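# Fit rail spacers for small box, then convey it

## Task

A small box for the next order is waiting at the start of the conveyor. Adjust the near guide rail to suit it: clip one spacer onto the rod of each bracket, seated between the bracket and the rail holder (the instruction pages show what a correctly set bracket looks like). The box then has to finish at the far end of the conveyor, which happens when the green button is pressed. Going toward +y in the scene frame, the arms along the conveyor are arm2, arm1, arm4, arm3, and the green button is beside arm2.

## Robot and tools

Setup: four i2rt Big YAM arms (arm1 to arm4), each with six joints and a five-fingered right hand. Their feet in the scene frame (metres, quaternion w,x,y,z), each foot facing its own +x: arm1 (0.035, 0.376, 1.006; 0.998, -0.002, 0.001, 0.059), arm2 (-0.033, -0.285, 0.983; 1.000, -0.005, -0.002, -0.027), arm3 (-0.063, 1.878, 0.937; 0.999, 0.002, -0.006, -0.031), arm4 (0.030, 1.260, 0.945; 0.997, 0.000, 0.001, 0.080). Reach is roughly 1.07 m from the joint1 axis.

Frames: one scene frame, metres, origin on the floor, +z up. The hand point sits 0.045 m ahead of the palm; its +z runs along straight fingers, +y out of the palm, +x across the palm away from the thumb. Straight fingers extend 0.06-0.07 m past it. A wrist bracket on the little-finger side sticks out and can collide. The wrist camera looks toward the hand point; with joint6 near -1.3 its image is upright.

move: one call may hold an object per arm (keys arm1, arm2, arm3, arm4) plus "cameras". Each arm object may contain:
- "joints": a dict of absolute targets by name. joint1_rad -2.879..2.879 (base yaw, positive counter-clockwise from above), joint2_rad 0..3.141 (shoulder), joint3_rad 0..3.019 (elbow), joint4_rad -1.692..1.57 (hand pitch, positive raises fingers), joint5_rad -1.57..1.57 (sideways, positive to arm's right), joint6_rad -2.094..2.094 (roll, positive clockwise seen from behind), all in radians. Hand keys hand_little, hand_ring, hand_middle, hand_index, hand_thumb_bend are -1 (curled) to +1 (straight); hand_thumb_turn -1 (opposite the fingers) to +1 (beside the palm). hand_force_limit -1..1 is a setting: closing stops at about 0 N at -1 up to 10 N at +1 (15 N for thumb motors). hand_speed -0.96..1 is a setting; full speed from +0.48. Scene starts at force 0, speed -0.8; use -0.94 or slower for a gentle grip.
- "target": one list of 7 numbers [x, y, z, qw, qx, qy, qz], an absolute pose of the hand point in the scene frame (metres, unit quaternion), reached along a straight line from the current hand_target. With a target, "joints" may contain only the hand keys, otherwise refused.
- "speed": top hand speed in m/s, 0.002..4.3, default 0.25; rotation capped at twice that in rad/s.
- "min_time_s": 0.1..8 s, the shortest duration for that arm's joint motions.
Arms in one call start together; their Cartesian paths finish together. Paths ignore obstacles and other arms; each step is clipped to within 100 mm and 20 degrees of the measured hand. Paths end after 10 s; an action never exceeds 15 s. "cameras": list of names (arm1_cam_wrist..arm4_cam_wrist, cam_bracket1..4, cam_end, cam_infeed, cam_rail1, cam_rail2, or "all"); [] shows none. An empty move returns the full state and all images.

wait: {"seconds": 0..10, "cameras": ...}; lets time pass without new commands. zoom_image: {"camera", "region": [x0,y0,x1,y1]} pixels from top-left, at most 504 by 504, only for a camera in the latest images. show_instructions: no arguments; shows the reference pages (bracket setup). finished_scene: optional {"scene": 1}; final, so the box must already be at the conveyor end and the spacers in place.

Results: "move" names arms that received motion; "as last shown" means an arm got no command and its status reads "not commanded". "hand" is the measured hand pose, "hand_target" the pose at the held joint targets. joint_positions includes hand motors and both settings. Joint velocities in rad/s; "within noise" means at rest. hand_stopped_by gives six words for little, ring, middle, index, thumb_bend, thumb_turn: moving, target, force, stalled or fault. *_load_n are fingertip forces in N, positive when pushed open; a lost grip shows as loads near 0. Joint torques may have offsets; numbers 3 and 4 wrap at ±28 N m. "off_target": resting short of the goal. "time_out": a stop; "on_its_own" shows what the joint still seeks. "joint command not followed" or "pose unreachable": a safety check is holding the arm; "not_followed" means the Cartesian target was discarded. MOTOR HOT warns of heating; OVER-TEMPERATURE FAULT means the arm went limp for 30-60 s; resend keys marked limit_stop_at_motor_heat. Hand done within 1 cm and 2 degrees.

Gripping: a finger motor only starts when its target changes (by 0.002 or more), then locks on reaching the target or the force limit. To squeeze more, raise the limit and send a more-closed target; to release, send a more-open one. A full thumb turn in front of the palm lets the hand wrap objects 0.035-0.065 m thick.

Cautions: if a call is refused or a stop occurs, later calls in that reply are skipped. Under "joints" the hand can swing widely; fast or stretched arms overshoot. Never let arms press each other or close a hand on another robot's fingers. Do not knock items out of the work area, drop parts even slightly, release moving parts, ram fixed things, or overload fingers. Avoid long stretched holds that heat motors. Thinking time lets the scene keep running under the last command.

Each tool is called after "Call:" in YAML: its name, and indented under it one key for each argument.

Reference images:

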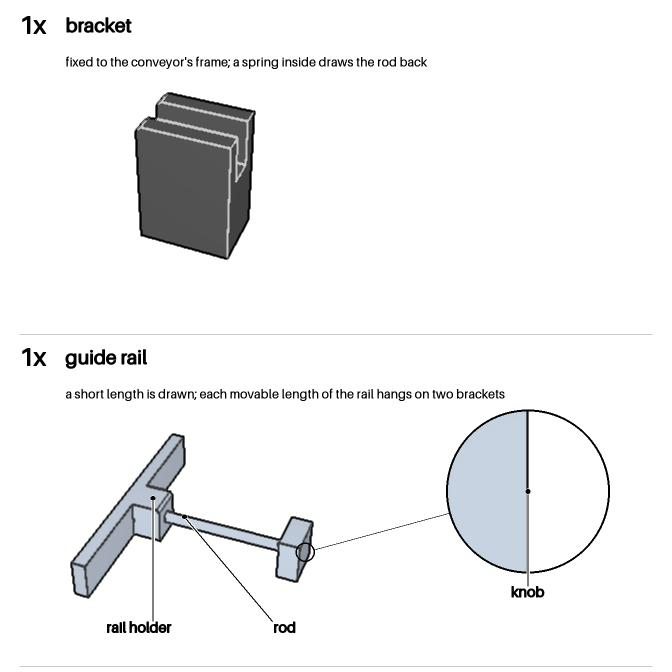

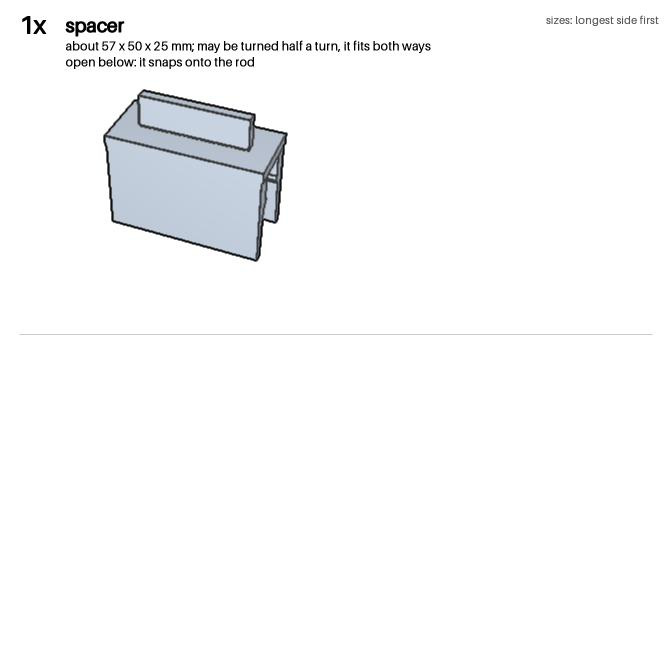

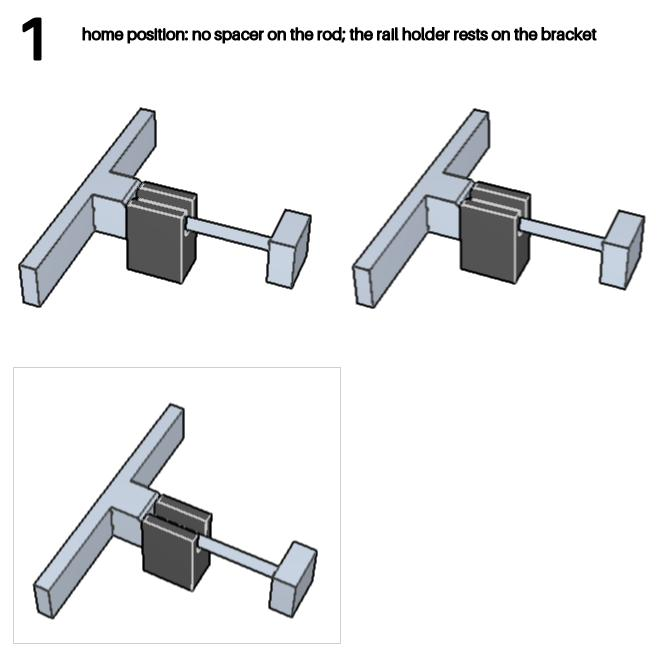

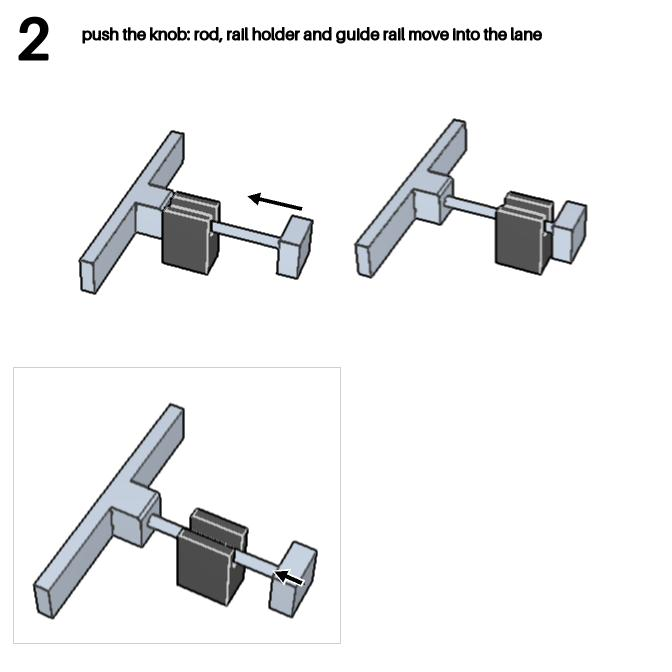

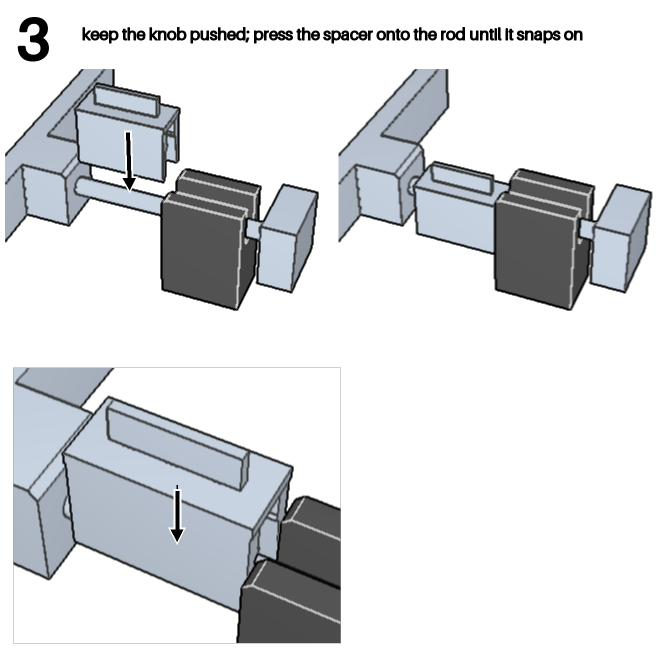

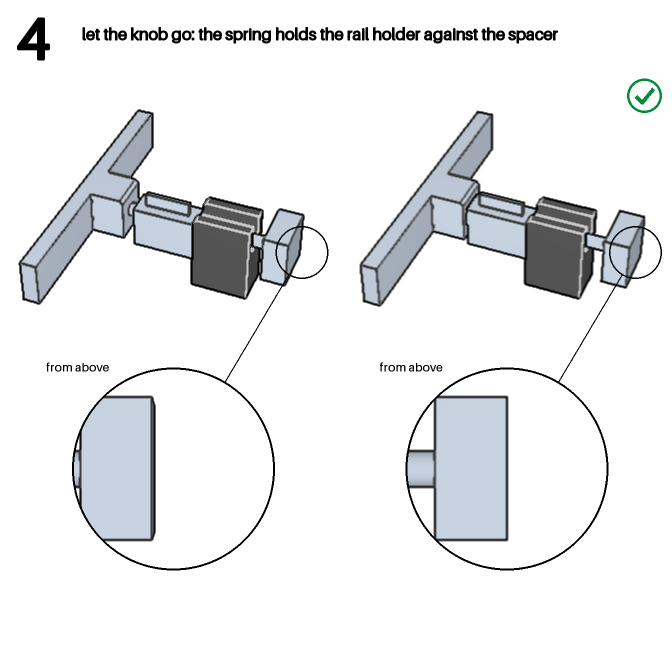

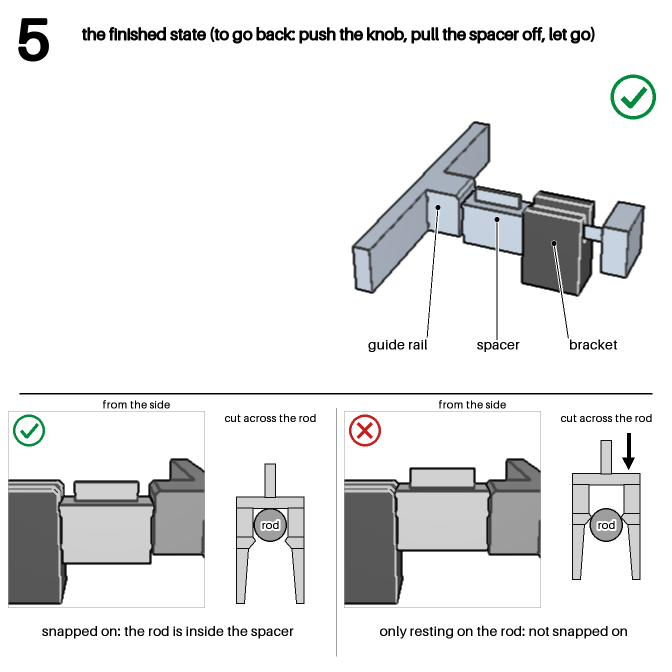

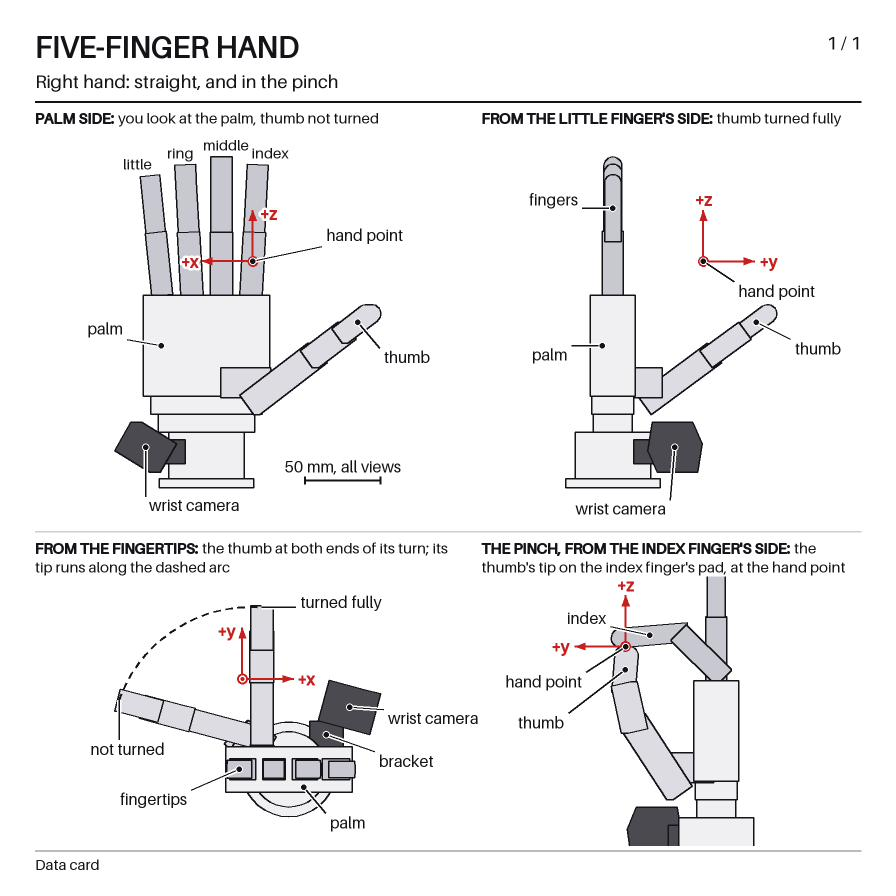

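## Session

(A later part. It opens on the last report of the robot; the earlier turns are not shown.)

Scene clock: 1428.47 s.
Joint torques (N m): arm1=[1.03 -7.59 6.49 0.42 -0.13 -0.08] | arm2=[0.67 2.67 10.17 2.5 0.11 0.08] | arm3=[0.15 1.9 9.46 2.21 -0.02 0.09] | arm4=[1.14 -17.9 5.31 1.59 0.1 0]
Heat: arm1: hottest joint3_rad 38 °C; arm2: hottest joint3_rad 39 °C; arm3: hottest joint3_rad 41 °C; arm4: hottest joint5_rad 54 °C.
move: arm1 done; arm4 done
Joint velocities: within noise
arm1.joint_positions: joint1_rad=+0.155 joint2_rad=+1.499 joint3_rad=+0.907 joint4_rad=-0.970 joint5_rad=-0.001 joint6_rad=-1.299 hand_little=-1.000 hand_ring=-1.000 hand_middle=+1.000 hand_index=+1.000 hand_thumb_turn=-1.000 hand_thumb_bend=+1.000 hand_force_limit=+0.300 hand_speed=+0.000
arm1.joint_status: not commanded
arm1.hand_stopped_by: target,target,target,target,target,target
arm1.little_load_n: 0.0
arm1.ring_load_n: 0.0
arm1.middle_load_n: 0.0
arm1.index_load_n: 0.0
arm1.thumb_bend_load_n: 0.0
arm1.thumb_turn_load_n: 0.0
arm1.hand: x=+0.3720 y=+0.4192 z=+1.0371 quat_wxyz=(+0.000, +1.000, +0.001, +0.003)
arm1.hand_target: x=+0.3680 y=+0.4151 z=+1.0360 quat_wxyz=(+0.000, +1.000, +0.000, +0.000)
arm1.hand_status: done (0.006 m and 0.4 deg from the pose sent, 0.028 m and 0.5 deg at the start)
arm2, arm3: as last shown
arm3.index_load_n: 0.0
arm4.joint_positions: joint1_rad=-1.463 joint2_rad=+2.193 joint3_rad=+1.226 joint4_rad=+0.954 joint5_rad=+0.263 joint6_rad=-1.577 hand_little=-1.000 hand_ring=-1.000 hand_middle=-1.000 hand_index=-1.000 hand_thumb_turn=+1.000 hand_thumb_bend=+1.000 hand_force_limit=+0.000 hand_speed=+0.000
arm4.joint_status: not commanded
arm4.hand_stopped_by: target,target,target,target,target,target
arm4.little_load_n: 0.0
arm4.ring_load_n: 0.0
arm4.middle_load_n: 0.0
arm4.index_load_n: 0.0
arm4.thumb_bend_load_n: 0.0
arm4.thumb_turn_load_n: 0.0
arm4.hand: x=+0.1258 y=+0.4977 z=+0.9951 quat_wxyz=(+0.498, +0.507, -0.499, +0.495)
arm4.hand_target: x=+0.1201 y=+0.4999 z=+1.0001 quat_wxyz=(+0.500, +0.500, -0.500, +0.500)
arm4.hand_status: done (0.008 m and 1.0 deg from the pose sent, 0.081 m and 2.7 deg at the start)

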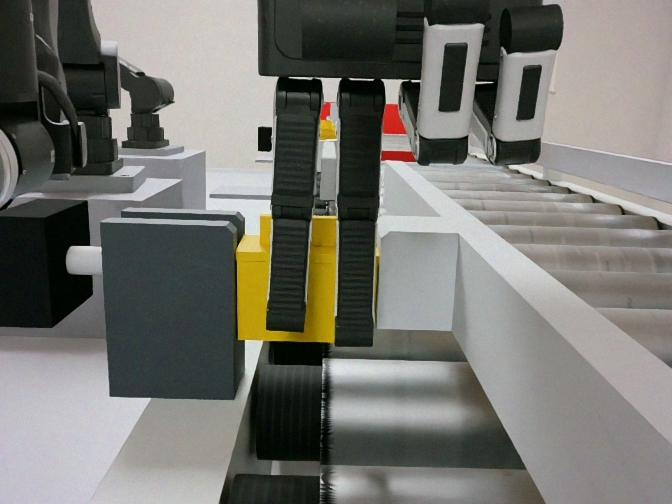

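Call:
move:
  arm1: {"target": [0.345, 0.400, 1.25, 0, 1, 0, 0], "speed": 0.25}
  arm4: {"target": [0.12, 0.64, 1.2, 0.5, 0.5, -0.5, 0.5], "speed": 0.25}
  arm2: {"target": [0.088, -0.74, 1.08, 0, 0.7071, -0.7071, 0], "speed": 0.3, "joints": {"hand_little": -1, "hand_ring": -1, "hand_middle": -1, "hand_speed": 0}}
  cameras: ["cam_bracket1", "arm2_cam_wrist", "cam_infeed"]

Call:
zoom_image:
  camera: "cam_bracket1"
  region: [200, 170, 440, 350]

Call:
zoom_image:
  camera: "arm2_cam_wrist"
  region: [180, 150, 480, 450]

Scene clock: 1468.20 s.
Joint torques (N m): arm1=[0.21 -5.48 11.89 0.14 -0.18 -0.12] | arm2=[0.56 -13.74 12.1 -0.13 0.29 0.14] | arm3=[0.32 1.9 9.5 2.3 -0.01 0.08] | arm4=[2.84 -11.11 7.51 0.59 0.31 0.01]
Heat: arm1: hottest joint3_rad 36 °C; arm2: hottest joint3_rad 39 °C; arm3: hottest joint3_rad 41 °C; arm4: hottest joint5_rad 46 °C.
move: arm1 off_target; arm2 off_target; arm4 off_target
Joint velocities: within noise
arm1.joint_positions: joint1_rad=+0.131 joint2_rad=+1.252 joint3_rad=+1.215 joint4_rad=-1.560 joint5_rad=-0.001 joint6_rad=-1.326 hand_little=-1.000 hand_ring=-1.000 hand_middle=+1.000 hand_index=+1.000 hand_thumb_turn=-1.000 hand_thumb_bend=+1.000 hand_force_limit=+0.300 hand_speed=+0.000
arm1.joint_status: not commanded
arm1.hand_stopped_by: target,target,target,target,target,target
arm1.little_load_n: 0.0
arm1.ring_load_n: 0.0
arm1.middle_load_n: 0.5
arm1.index_load_n: 0.0
arm1.thumb_bend_load_n: 0.0
arm1.thumb_turn_load_n: 0.0
arm1.hand: x=+0.3365 y=+0.4013 z=+1.2361 quat_wxyz=(+0.005, +1.000, +0.002, -0.014)
arm1.hand_target: x=+0.3445 y=+0.3999 z=+1.2499 quat_wxyz=(+0.000, +1.000, +0.000, +0.000)
arm1.hand_status: off_target (0.016 m and 1.7 deg from the pose sent, 0.216 m and 0.4 deg at the start)
arm2.joint_positions: joint1_rad=-1.150 joint2_rad=+1.766 joint3_rad=+1.389 joint4_rad=-1.225 joint5_rad=-0.004 joint6_rad=-1.223 hand_little=-1.000 hand_ring=-1.000 hand_middle=-1.000 hand_index=+1.000 hand_thumb_turn=+1.000 hand_thumb_bend=+1.000 hand_force_limit=+0.000 hand_speed=+0.000
arm2.joint_status: all done
arm2.hand_stopped_by: target,target,target,target,target,target
arm2.little_load_n: 0.0
arm2.ring_load_n: 0.0
arm2.middle_load_n: 0.0
arm2.index_load_n: 0.0
arm2.thumb_bend_load_n: 0.0
arm2.thumb_turn_load_n: 0.0
arm2.hand: x=+0.0888 y=-0.7290 z=+1.0698 quat_wxyz=(-0.005, +0.714, -0.700, -0.008)
arm2.hand_target: x=+0.0879 y=-0.7397 z=+1.0800 quat_wxyz=(+0.000, +0.707, -0.707, +0.000)
arm2.hand_status: off_target (0.015 m and 1.6 deg from the pose sent, 0.486 m and 71.1 deg at the start)
arm3: as last shown
arm4.joint_positions: joint1_rad=-1.405 joint2_rad=+1.520 joint3_rad=+0.895 joint4_rad=+0.645 joint5_rad=+0.335 joint6_rad=-1.577 hand_little=-1.000 hand_ring=-1.000 hand_middle=-1.000 hand_index=-1.000 hand_thumb_turn=+1.000 hand_thumb_bend=+1.000 hand_force_limit=+0.000 hand_speed=+0.000
arm4.joint_status: not commanded
arm4.hand_stopped_by: target,target,target,target,target,target
arm4.little_load_n: 0.0
arm4.ring_load_n: 0.0
arm4.middle_load_n: 0.0
arm4.index_load_n: 0.0
arm4.thumb_bend_load_n: 0.0
arm4.thumb_turn_load_n: 0.0
arm4.hand: x=+0.1134 y=+0.6350 z=+1.2076 quat_wxyz=(+0.507, +0.493, -0.498, +0.502)
arm4.hand_target: x=+0.1200 y=+0.6399 z=+1.2002 quat_wxyz=(+0.500, +0.500, -0.500, +0.500)
arm4.hand_status: off_target (0.011 m and 1.2 deg from the pose sent, 0.250 m and 1.0 deg at the start)
pictures: arm2_cam_wrist, cam_bracket1, cam_infeed
arm2_cam_wrist: T_world_to_cam=[[-0.95791, -0.28702, 0.00451, -0.13355], [-0.23778, 0.80222, 0.54764, 0.0162], [-0.1608, 0.52352, -0.8367, 1.40564]] pos_world=[0.10195, -0.78721, 1.16783]

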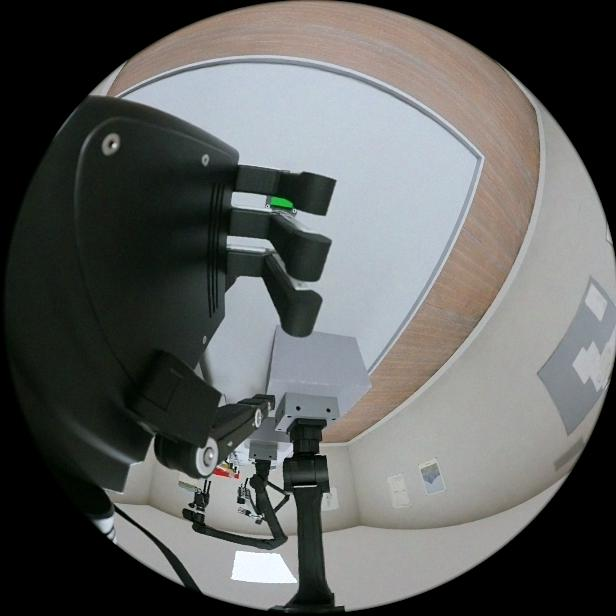

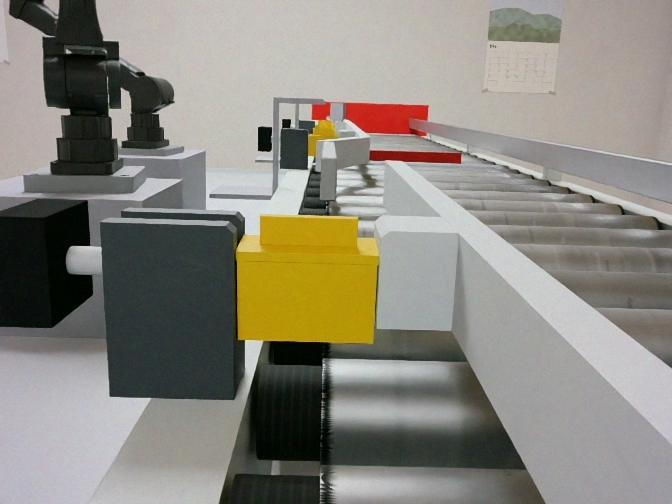

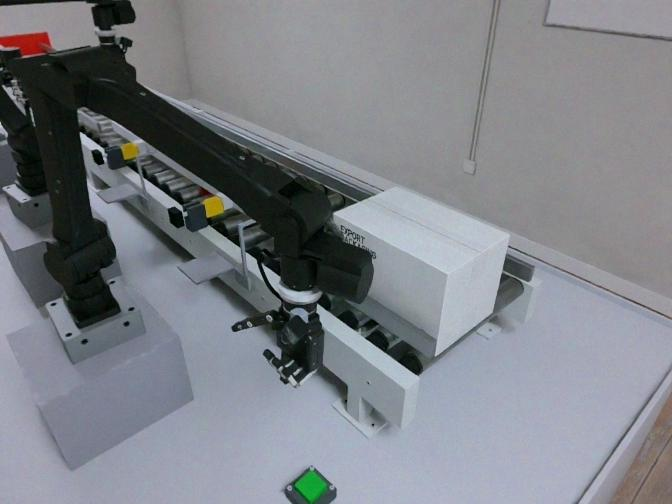

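Scaled by 2.100.

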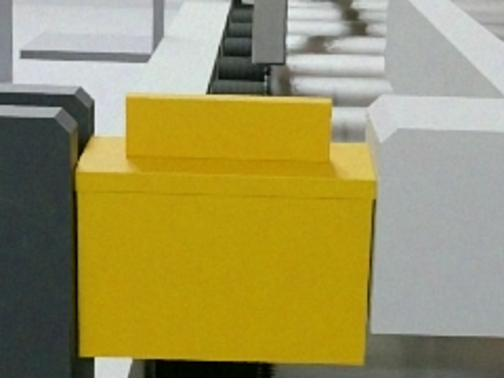

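Scaled by 1.680 from the camera's image (finer frame: 880x880).

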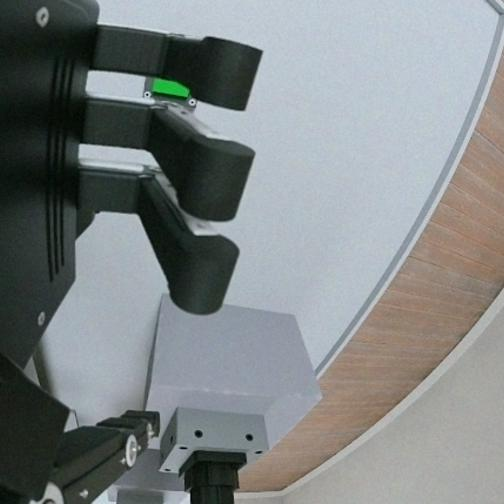

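Call:
move:
  arm1: {"joints": {"joint1_rad": -0.149, "joint2_rad": 0.638, "joint3_rad": 1.345, "joint4_rad": -1.199, "joint5_rad": -0.131, "joint6_rad": -1.038}, "min_time_s": 4}
  arm4: {"joints": {"joint1_rad": -1.0, "joint2_rad": 0.62, "joint3_rad": 1.384, "joint4_rad": -1.334, "joint5_rad": -0.062, "joint6_rad": -1.316}, "min_time_s": 5}
  arm2: {"target": [0.098, -0.765, 0.93, 0, 0.7071, -0.7071, 0], "speed": 0.2}
  cameras: ["arm2_cam_wrist", "cam_infeed", "cam_rail1"]

Call:
zoom_image:
  camera: "cam_infeed"
  region: [200, 300, 440, 504]

Call:
zoom_image:
  camera: "arm2_cam_wrist"
  region: [180, 150, 400, 370]

Scene clock: 1500.53 s.
Joint torques (N m): arm1=[-0.03 2.2 11.14 2.52 -0.27 -0.03] | arm2=[0.38 -15.09 8.34 0.7 0.24 0.14] | arm3=[0.32 1.61 9.51 2.24 0 0.08] | arm4=[2.9 1.44 11.26 0.5 0.06 0.01]
Heat: arm1: hottest joint3_rad 39 °C; arm2: hottest joint3_rad 40 °C; arm3: hottest joint3_rad 41 °C; arm4: hottest joint5_rad 43 °C.
move: arm1 done; arm2 done; arm4 done
Joint velocities: within noise
arm1.joint_positions: joint1_rad=-0.138 joint2_rad=+0.640 joint3_rad=+1.309 joint4_rad=-1.218 joint5_rad=-0.128 joint6_rad=-1.045 hand_little=-1.000 hand_ring=-1.000 hand_middle=+1.000 hand_index=+1.000 hand_thumb_turn=-1.000 hand_thumb_bend=+1.000 hand_force_limit=+0.300 hand_speed=+0.000
arm1.joint_status: all done
arm1.hand_stopped_by: target,target,target,target,target,target
arm1.little_load_n: 0.0
arm1.ring_load_n: 0.0
arm1.middle_load_n: 0.0
arm1.index_load_n: 0.0
arm1.thumb_bend_load_n: 0.0
arm1.thumb_turn_load_n: 0.5
arm1.hand: x=+0.2955 y=+0.3612 z=+1.4638 quat_wxyz=(-0.175, +0.848, -0.203, +0.458)
arm1.hand_target: x=+0.2961 y=+0.3594 z=+1.4861 quat_wxyz=(-0.180, +0.833, -0.205, +0.482)
arm1.hand_status: not commanded
arm2.joint_positions: joint1_rad=-1.150 joint2_rad=+2.001 joint3_rad=+1.351 joint4_rad=-0.934 joint5_rad=-0.004 joint6_rad=-1.221 hand_little=-1.000 hand_ring=-1.000 hand_middle=-1.000 hand_index=+1.000 hand_thumb_turn=+1.000 hand_thumb_bend=+1.000 hand_force_limit=+0.000 hand_speed=+0.000
arm2.joint_status: not commanded
arm2.hand_stopped_by: target,target,target,target,target,target
arm2.little_load_n: 0.0
arm2.ring_load_n: 0.0
arm2.middle_load_n: 0.0
arm2.index_load_n: 0.0
arm2.thumb_bend_load_n: 0.0
arm2.thumb_turn_load_n: 0.0
arm2.hand: x=+0.1012 y=-0.7614 z=+0.9364 quat_wxyz=(-0.002, +0.713, -0.701, +0.000)
arm2.hand_target: x=+0.0980 y=-0.7649 z=+0.9301 quat_wxyz=(+0.000, +0.707, -0.707, +0.000)
arm2.hand_status: done (0.008 m and 1.0 deg from the pose sent, 0.145 m and 1.6 deg at the start)
arm3: as last shown
arm3.middle_load_n: -0.5
arm4.joint_positions: joint1_rad=-1.014 joint2_rad=+0.622 joint3_rad=+1.346 joint4_rad=-1.323 joint5_rad=-0.059 joint6_rad=-1.324 hand_little=-1.000 hand_ring=-1.000 hand_middle=-1.000 hand_index=-1.000 hand_thumb_turn=+1.000 hand_thumb_bend=+1.000 hand_force_limit=+0.000 hand_speed=+0.000
arm4.joint_status: all done
arm4.hand_stopped_by: target,target,target,target,target,target
arm4.little_load_n: 0.0
arm4.ring_load_n: 0.0
arm4.middle_load_n: 0.0
arm4.index_load_n: 0.0
arm4.thumb_bend_load_n: 0.0
arm4.thumb_turn_load_n: 0.0
arm4.hand: x=+0.1579 y=+1.0540 z=+1.4146 quat_wxyz=(+0.115, +0.761, -0.451, +0.453)
arm4.hand_target: x=+0.1575 y=+1.0607 z=+1.4306 quat_wxyz=(+0.113, +0.757, -0.444, +0.466)
arm4.hand_status: not commanded
arm2_cam_wrist: T_world_to_cam=[[-0.95848, -0.28515, 0.00313, -0.12759], [-0.23975, 0.81172, 0.53257, 0.13979], [-0.1544, 0.50971, -0.84638, 1.31099]] pos_world=[0.11363, -0.81807, 1.03555]

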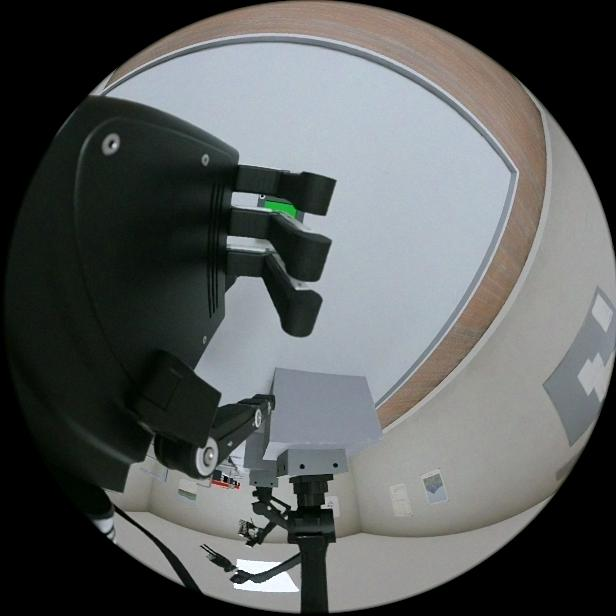

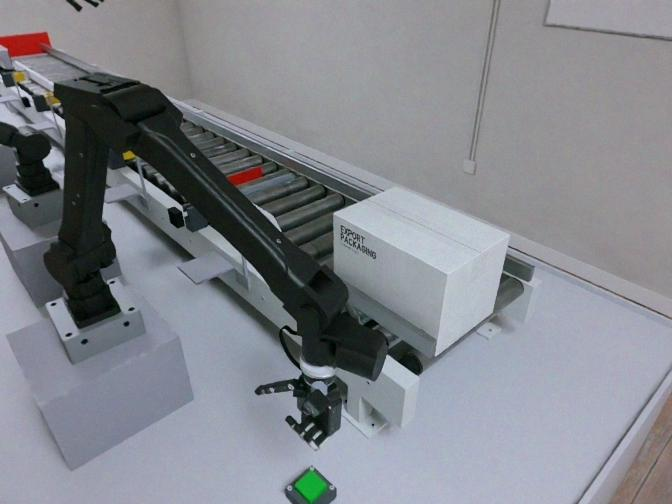

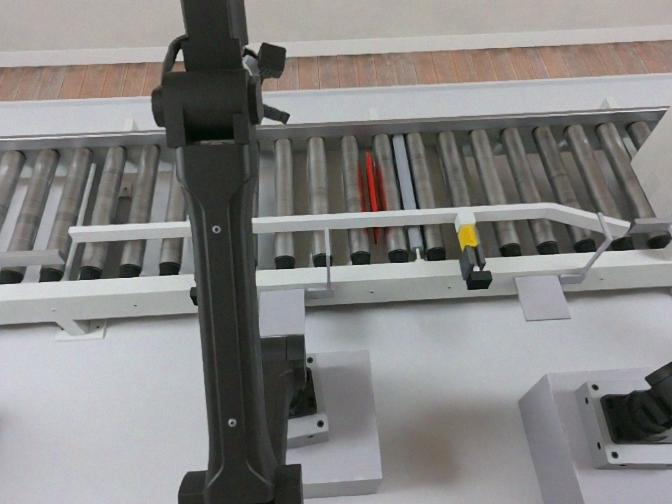

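Scaled by 2.100.

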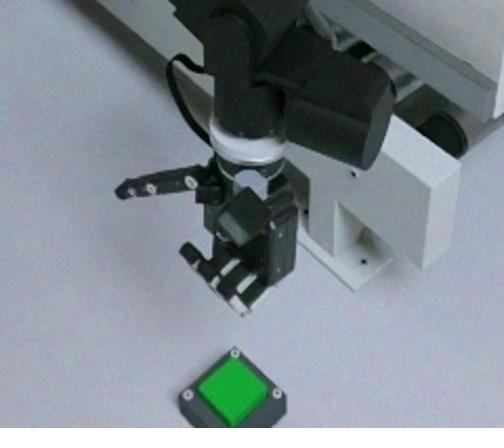

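Scaled by 2.291 from the camera's image (finer frame: 880x880).

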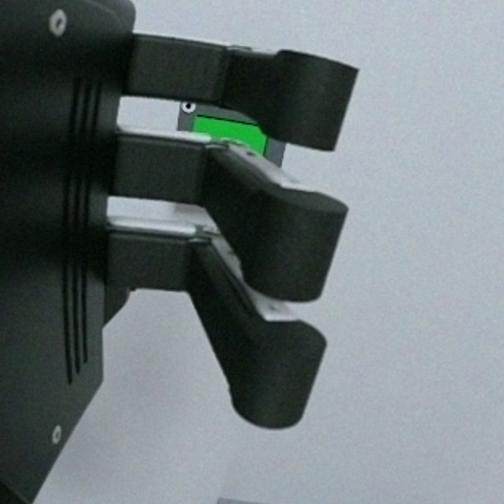

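Call:
zoom_image:
  camera: "cam_infeed"
  region: [270, 390, 360, 504]

Scaled by 4.421.

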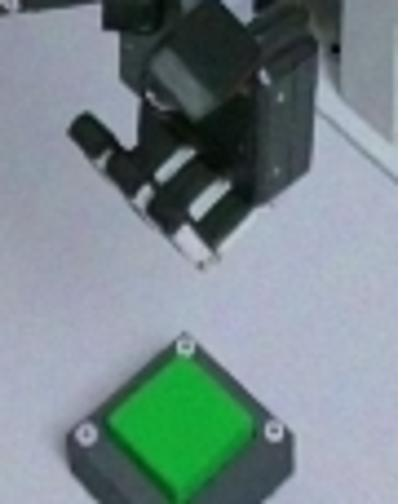

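Call:
zoom_image:
  camera: "cam_infeed"
  region: [240, 350, 360, 470]

Call:
zoom_image:
  camera: "arm2_cam_wrist"
  region: [180, 140, 360, 320]

Scaled by 4.200.

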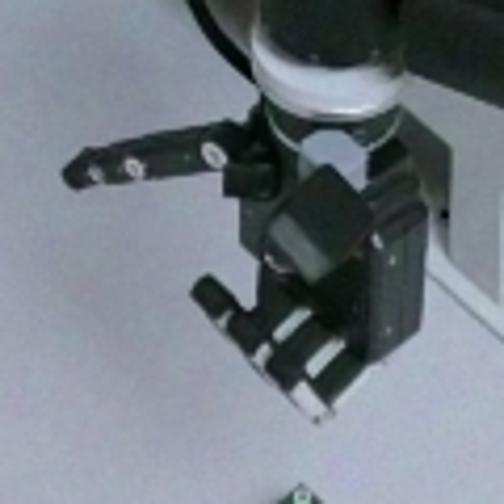

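Scaled by 2.800 from the camera's image (finer frame: 880x880).

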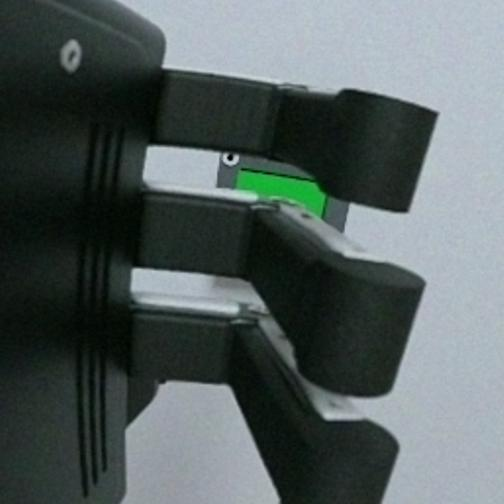

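Call:
move:
  arm2: {"target": [0.093, -0.791, 0.875, 0, 0.7071, -0.7071, 0], "speed": 0.15}
  cameras: ["arm2_cam_wrist", "cam_infeed"]

Call:
zoom_image:
  camera: "cam_infeed"
  region: [240, 380, 380, 504]

Call:
zoom_image:
  camera: "arm2_cam_wrist"
  region: [180, 140, 360, 320]

Scene clock: 1598.13 s.
Joint torques (N m): arm1=[-0.15 3.37 11.11 2.41 -0.3 -0.05] | arm2=[0.44 -15.68 9.63 0.81 0.28 -0.1] | arm3=[0.09 2.08 9.54 2.22 0 0.09] | arm4=[2.9 0.97 11.29 0.51 0.07 0.03]
Heat: arm1: hottest joint3_rad 43 °C; arm2: hottest joint3_rad 39 °C; arm3: hottest joint3_rad 42 °C; arm4: hottest joint3_rad 44 °C.
move: arm2 off_target
Joint velocities: within noise
arm1, arm4: as last shown
arm1.thumb_turn_load_n: 0.0
arm2.joint_positions: joint1_rad=-1.176 joint2_rad=+2.137 joint3_rad=+1.389 joint4_rad=-0.860 joint5_rad=-0.003 joint6_rad=-1.228 hand_little=-1.000 hand_ring=-1.000 hand_middle=-1.000 hand_index=+1.000 hand_thumb_turn=+1.000 hand_thumb_bend=+1.000 hand_force_limit=+0.000 hand_speed=+0.000
arm2.joint_status: not commanded
arm2.hand_stopped_by: target,target,target,target,target,target
arm2.little_load_n: 0.0
arm2.ring_load_n: 0.0
arm2.middle_load_n: 0.0
arm2.index_load_n: 0.0
arm2.thumb_bend_load_n: 0.0
arm2.thumb_turn_load_n: 0.0
arm2.hand: x=+0.0920 y=-0.7756 z=+0.8764 quat_wxyz=(-0.007, +0.706, -0.708, -0.011)
arm2.hand_target: x=+0.0928 y=-0.7906 z=+0.8753 quat_wxyz=(+0.000, +0.707, -0.707, +0.000)
arm2.hand_status: off_target (0.015 m and 1.5 deg from the pose sent, 0.069 m and 1.0 deg at the start)
arm3.joint_positions: joint1_rad=-0.044 joint2_rad=+0.566 joint3_rad=+1.446 joint4_rad=-1.180 joint5_rad=-0.109 joint6_rad=-1.180 hand_little=+1.000 hand_ring=+1.000 hand_middle=+1.000 hand_index=+1.000 hand_thumb_turn=+1.000 hand_thumb_bend=+1.000 hand_force_limit=+0.000 hand_speed=-0.800
arm3.joint_status: not commanded
arm3.hand_stopped_by: target,target,target,target,target,target
arm3.little_load_n: 0.0
arm3.ring_load_n: 0.0
arm3.middle_load_n: 0.0
arm3.index_load_n: 0.0
arm3.thumb_bend_load_n: 0.0
arm3.thumb_turn_load_n: 0.0
arm3.hand: x=+0.1534 y=+1.8296 z=+1.4946 quat_wxyz=(-0.129, +0.784, -0.167, +0.584)
arm3.hand_target: x=+0.1509 y=+1.8298 z=+1.5053 quat_wxyz=(-0.130, +0.776, -0.164, +0.594)
arm3.hand_status: not commanded
arm4.joint_positions: joint1_rad=-1.014 joint2_rad=+0.622 joint3_rad=+1.346 joint4_rad=-1.323 joint5_rad=-0.059 joint6_rad=-1.323 hand_little=-1.000 hand_ring=-1.000 hand_middle=-1.000 hand_index=-1.000 hand_thumb_turn=+1.000 hand_thumb_bend=+1.000 hand_force_limit=+0.000 hand_speed=+0.000
arm2_cam_wrist: T_world_to_cam=[[-0.9638, -0.26656, 0.00521, -0.12722], [-0.21944, 0.80422, 0.55234, 0.15606], [-0.15142, 0.5312, -0.83361, 1.27118]] pos_world=[0.10412, -0.83466, 0.97413]

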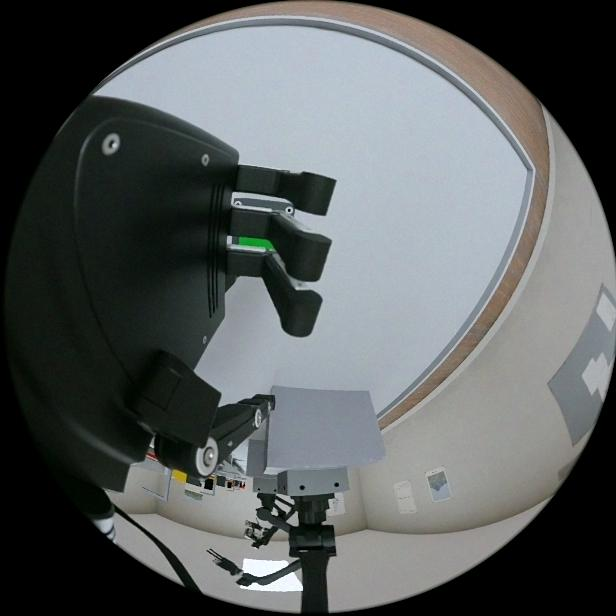

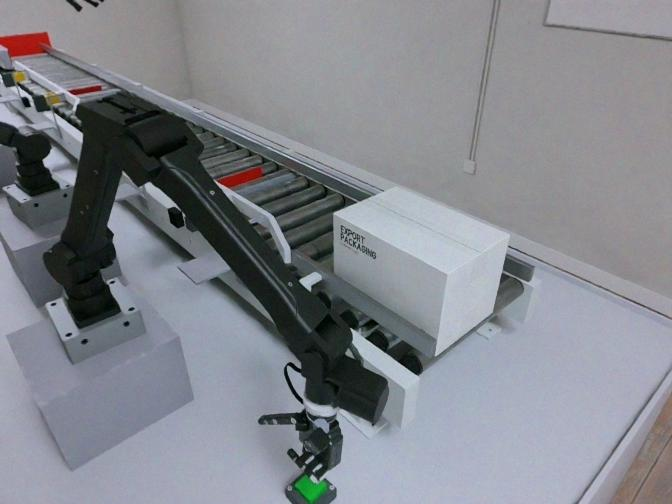

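Scaled by 3.600.

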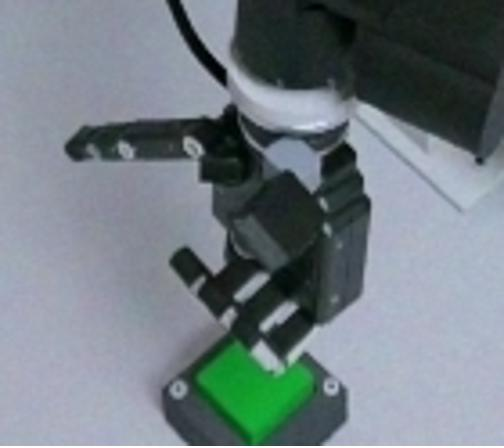

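Scaled by 2.800 from the camera's image (finer frame: 880x880).

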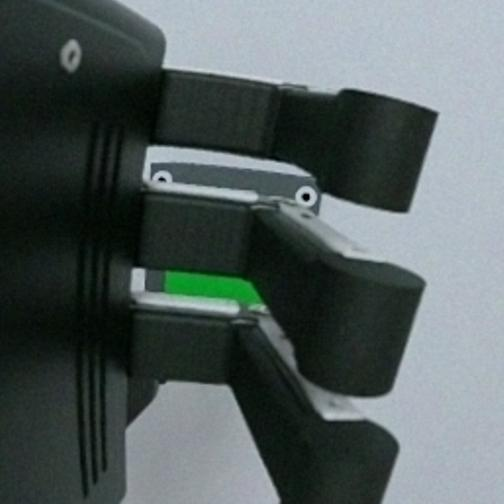

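Call:
move:
  arm2: {"target": [0.089, -0.797, 0.856, 0, 0.7071, -0.7071, 0], "speed": 0.1}
  cameras: ["arm2_cam_wrist", "cam_infeed"]

Call:
zoom_image:
  camera: "cam_infeed"
  region: [240, 380, 380, 504]

Call:
zoom_image:
  camera: "arm2_cam_wrist"
  region: [180, 140, 360, 320]

Scene clock: 1616.47 s.
Joint torques (N m): arm1=[-0.09 2.55 11.3 2.56 -0.24 0.04] | arm2=[0.09 -15.85 9.83 0.83 0.3 0] | arm3=[0.32 2.32 9.57 2.26 -0.02 0.07] | arm4=[3.14 1.26 11.23 0.43 0.07 0.03]
Heat: arm1: hottest joint3_rad 43 °C; arm2: hottest joint3_rad 39 °C; arm3: hottest joint3_rad 42 °C; arm4: hottest joint3_rad 44 °C.
move: arm2 off_target
Joint velocities: within noise
arm1, arm3, arm4: as last shown
arm2.joint_positions: joint1_rad=-1.182 joint2_rad=+2.165 joint3_rad=+1.400 joint4_rad=-0.831 joint5_rad=-0.002 joint6_rad=-1.238 hand_little=-1.000 hand_ring=-1.000 hand_middle=-1.000 hand_index=+1.000 hand_thumb_turn=+1.000 hand_thumb_bend=+1.000 hand_force_limit=+0.000 hand_speed=+0.000
arm2.joint_status: not commanded
arm2.hand_stopped_by: target,target,target,target,target,target
arm2.little_load_n: 0.0
arm2.ring_load_n: 0.0
arm2.middle_load_n: 0.0
arm2.index_load_n: 0.0
arm2.thumb_bend_load_n: 0.0
arm2.thumb_turn_load_n: 0.0
arm2.hand: x=+0.0907 y=-0.7831 z=+0.8636 quat_wxyz=(-0.004, +0.708, -0.707, -0.006)
arm2.hand_target: x=+0.0888 y=-0.7966 z=+0.8563 quat_wxyz=(+0.000, +0.707, -0.707, +0.000)
arm2.hand_status: off_target (0.016 m and 0.8 deg from the pose sent, 0.030 m and 1.5 deg at the start)
arm2_cam_wrist: T_world_to_cam=[[-0.9628, -0.27018, 0.00468, -0.13287], [-0.22443, 0.80917, 0.54303, 0.18127], [-0.1505, 0.52178, -0.8397, 1.26218]] pos_world=[0.10272, -0.84115, 0.96204]

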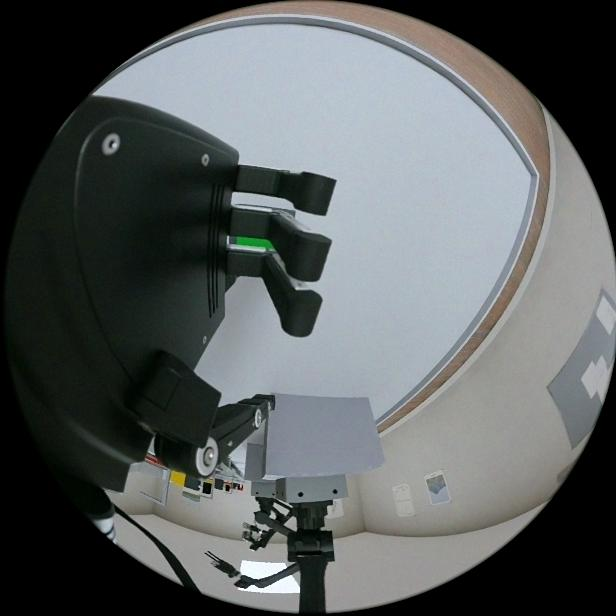

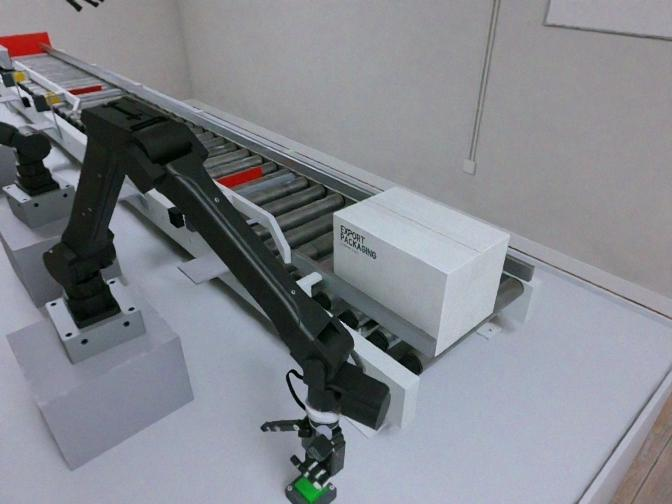

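Scaled by 3.600.

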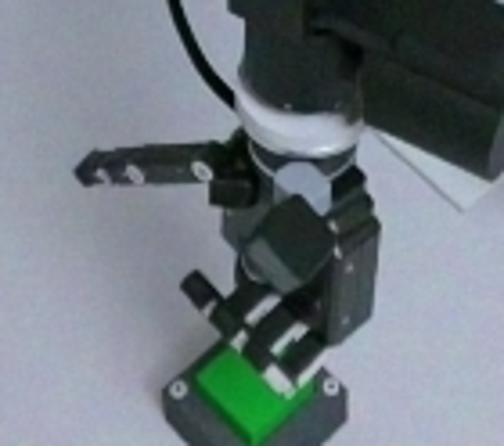

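Scaled by 2.800 from the camera's image (finer frame: 880x880).

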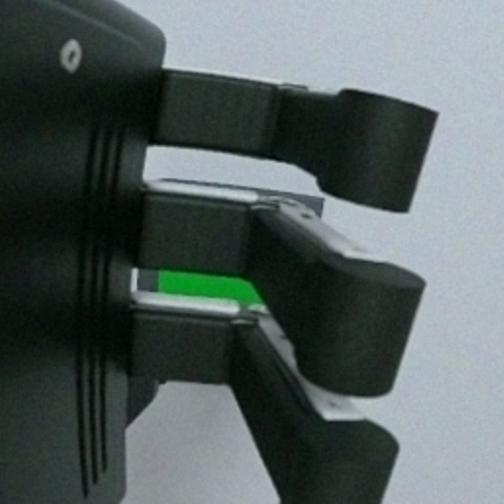

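Call:
move:
  arm2: {"target": [0.089, -0.798, 0.825, 0, 0.7071, -0.7071, 0], "speed": 0.08}
  cameras: ["arm2_cam_wrist", "cam_infeed"]

Call:
zoom_image:
  camera: "cam_infeed"
  region: [240, 380, 380, 504]

Scene clock: 1637.67 s.
Joint torques (N m): arm1=[-0.15 2.14 11.26 2.73 -0.22 0] | arm2=[0.26 -15.03 9.32 0.79 0.23 -0.01] | arm3=[0.5 2.02 9.51 2.3 -0.02 0.09] | arm4=[3.02 1.2 11.26 0.47 0.08 0.02]
Heat: arm1: hottest joint3_rad 43 °C; arm2: hottest joint3_rad 38 °C; arm3: hottest joint3_rad 42 °C; arm4: hottest joint3_rad 44 °C.
move: arm2 off_target
Joint velocities: within noise
arm1, arm3, arm4: as last shown
arm1.ring_load_n: 0.5
arm2.joint_positions: joint1_rad=-1.182 joint2_rad=+2.216 joint3_rad=+1.404 joint4_rad=-0.782 joint5_rad=-0.002 joint6_rad=-1.239 hand_little=-1.000 hand_ring=-1.000 hand_middle=-1.000 hand_index=+1.000 hand_thumb_turn=+1.000 hand_thumb_bend=+1.000 hand_force_limit=+0.000 hand_speed=+0.000
arm2.joint_status: not commanded
arm2.hand_stopped_by: target,target,target,target,target,target
arm2.little_load_n: 0.0
arm2.ring_load_n: 0.0
arm2.middle_load_n: 0.0
arm2.index_load_n: -0.5
arm2.thumb_bend_load_n: 0.0
arm2.thumb_turn_load_n: 0.0
arm2.hand: x=+0.0913 y=-0.7850 z=+0.8368 quat_wxyz=(-0.004, +0.708, -0.706, -0.005)
arm2.hand_target: x=+0.0889 y=-0.7973 z=+0.8253 quat_wxyz=(+0.000, +0.707, -0.707, +0.000)
arm2.hand_status: off_target (0.018 m and 0.7 deg from the pose sent, 0.041 m and 0.8 deg at the start)
arm3.middle_load_n: 0.5
arm2_cam_wrist: T_world_to_cam=[[-0.96258, -0.27098, 0.00451, -0.13314], [-0.22552, 0.81012, 0.54115, 0.19987], [-0.1503, 0.51988, -0.84091, 1.2402]] pos_world=[0.10332, -0.84275, 0.93534]

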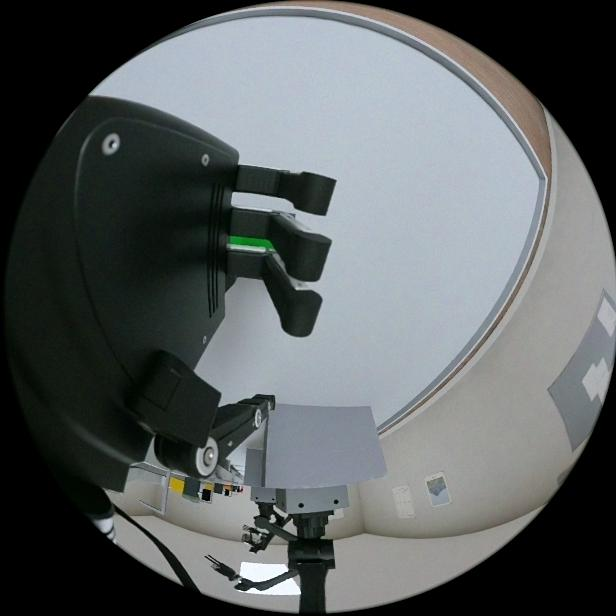

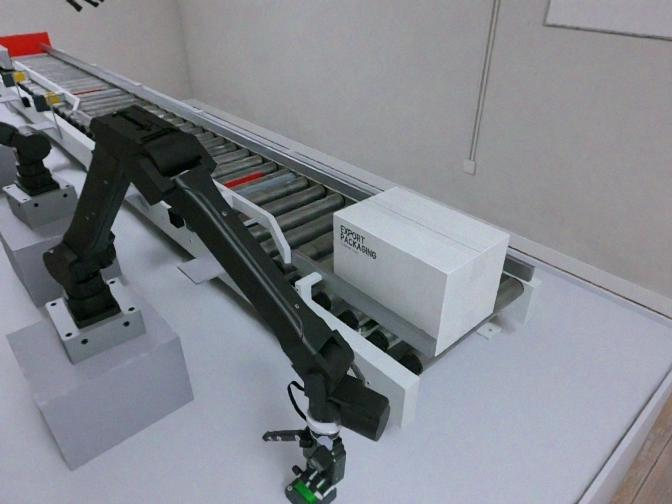

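Scaled by 3.600.

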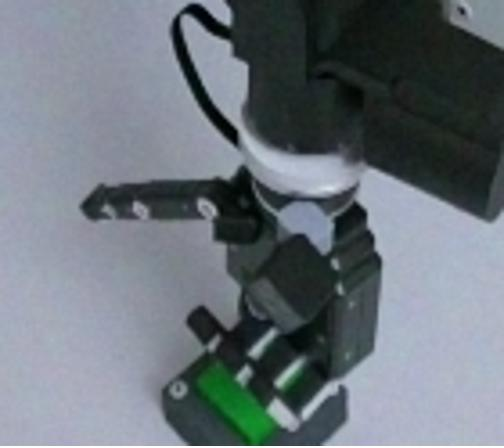

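Call:
move:
  arm2: {"target": [0.089, -0.798, 0.805, 0, 0.7071, -0.7071, 0], "speed": 0.08}
  cameras: ["cam_infeed", "cam_rail1", "cam_bracket2"]

Call:
zoom_image:
  camera: "cam_infeed"
  region: [180, 140, 380, 300]

Scene clock: 1645.43 s.
Joint torques (N m): arm1=[0.26 2.02 11.22 2.78 -0.19 0.01] | arm2=[0.73 -12.98 9.32 2 0.29 -0.01] | arm3=[0.15 1.96 9.59 2.21 -0.03 0.09] | arm4=[2.96 1.2 11.19 0.44 0.08 0.01]
Heat: arm1: hottest joint3_rad 43 °C; arm2: hottest joint3_rad 38 °C; arm3: hottest joint3_rad 42 °C; arm4: hottest joint3_rad 44 °C.
move: arm2 off_target
Joint velocities: within noise
arm1, arm3, arm4: as last shown
arm1.little_load_n: 0.5
arm1.ring_load_n: 0.0
arm2.joint_positions: joint1_rad=-1.182 joint2_rad=+2.226 joint3_rad=+1.406 joint4_rad=-0.772 joint5_rad=-0.002 joint6_rad=-1.240 hand_little=-1.000 hand_ring=-1.000 hand_middle=-1.000 hand_index=+1.000 hand_thumb_turn=+1.000 hand_thumb_bend=+1.000 hand_force_limit=+0.000 hand_speed=+0.000
arm2.joint_status: not commanded
arm2.hand_stopped_by: target,target,target,target,target,target
arm2.little_load_n: 0.0
arm2.ring_load_n: 0.0
arm2.middle_load_n: 0.0
arm2.index_load_n: -1.0
arm2.thumb_bend_load_n: 0.0
arm2.thumb_turn_load_n: 0.0
arm2.hand: x=+0.0917 y=-0.7862 z=+0.8321 quat_wxyz=(-0.003, +0.708, -0.706, -0.004)
arm2.hand_target: x=+0.0887 y=-0.7962 z=+0.8062 quat_wxyz=(+0.000, +0.707, -0.707, +0.000)
arm2.hand_status: off_target (0.030 m and 0.6 deg from the pose sent, 0.034 m and 0.7 deg at the start)
arm3.middle_load_n: 0.0
pictures: cam_bracket2, cam_infeed, cam_rail1

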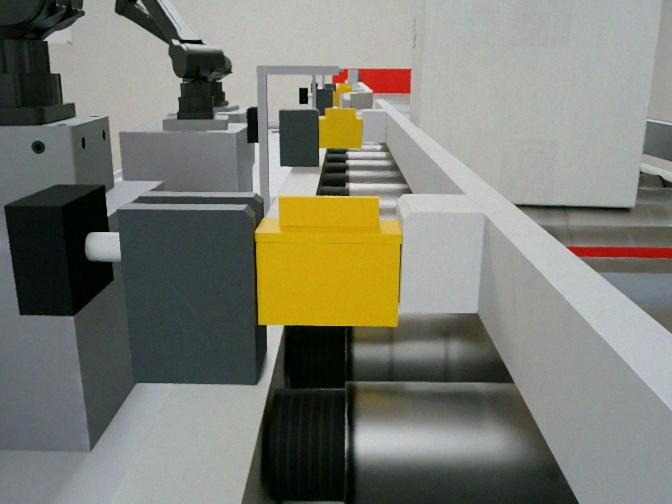

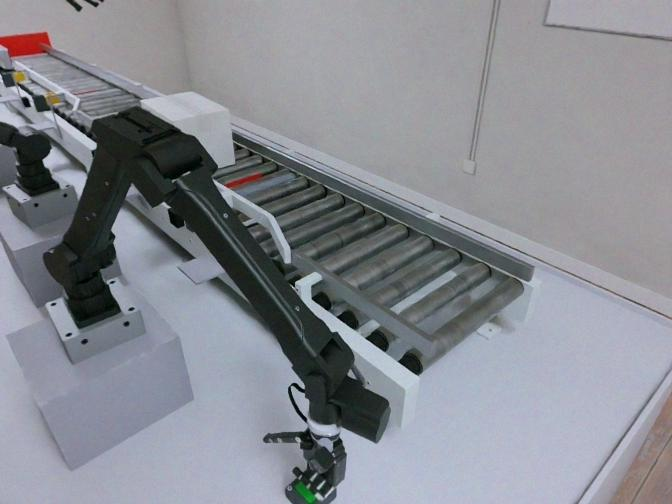

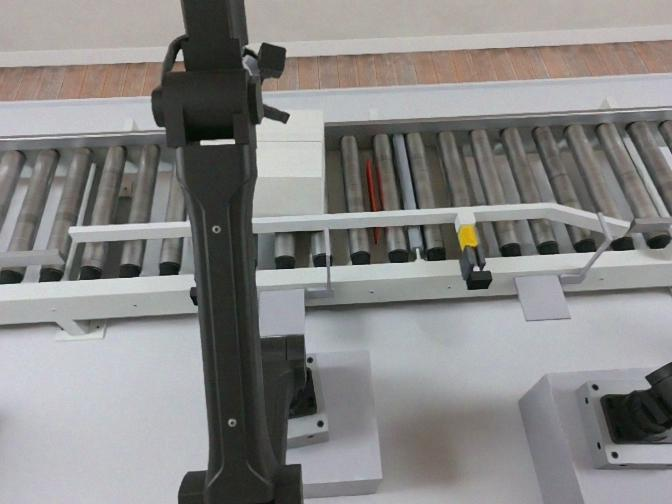

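Scaled by 2.520.

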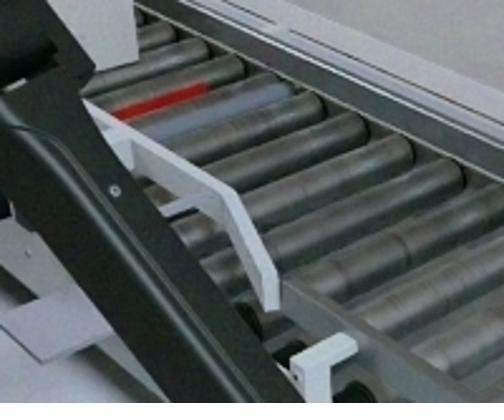

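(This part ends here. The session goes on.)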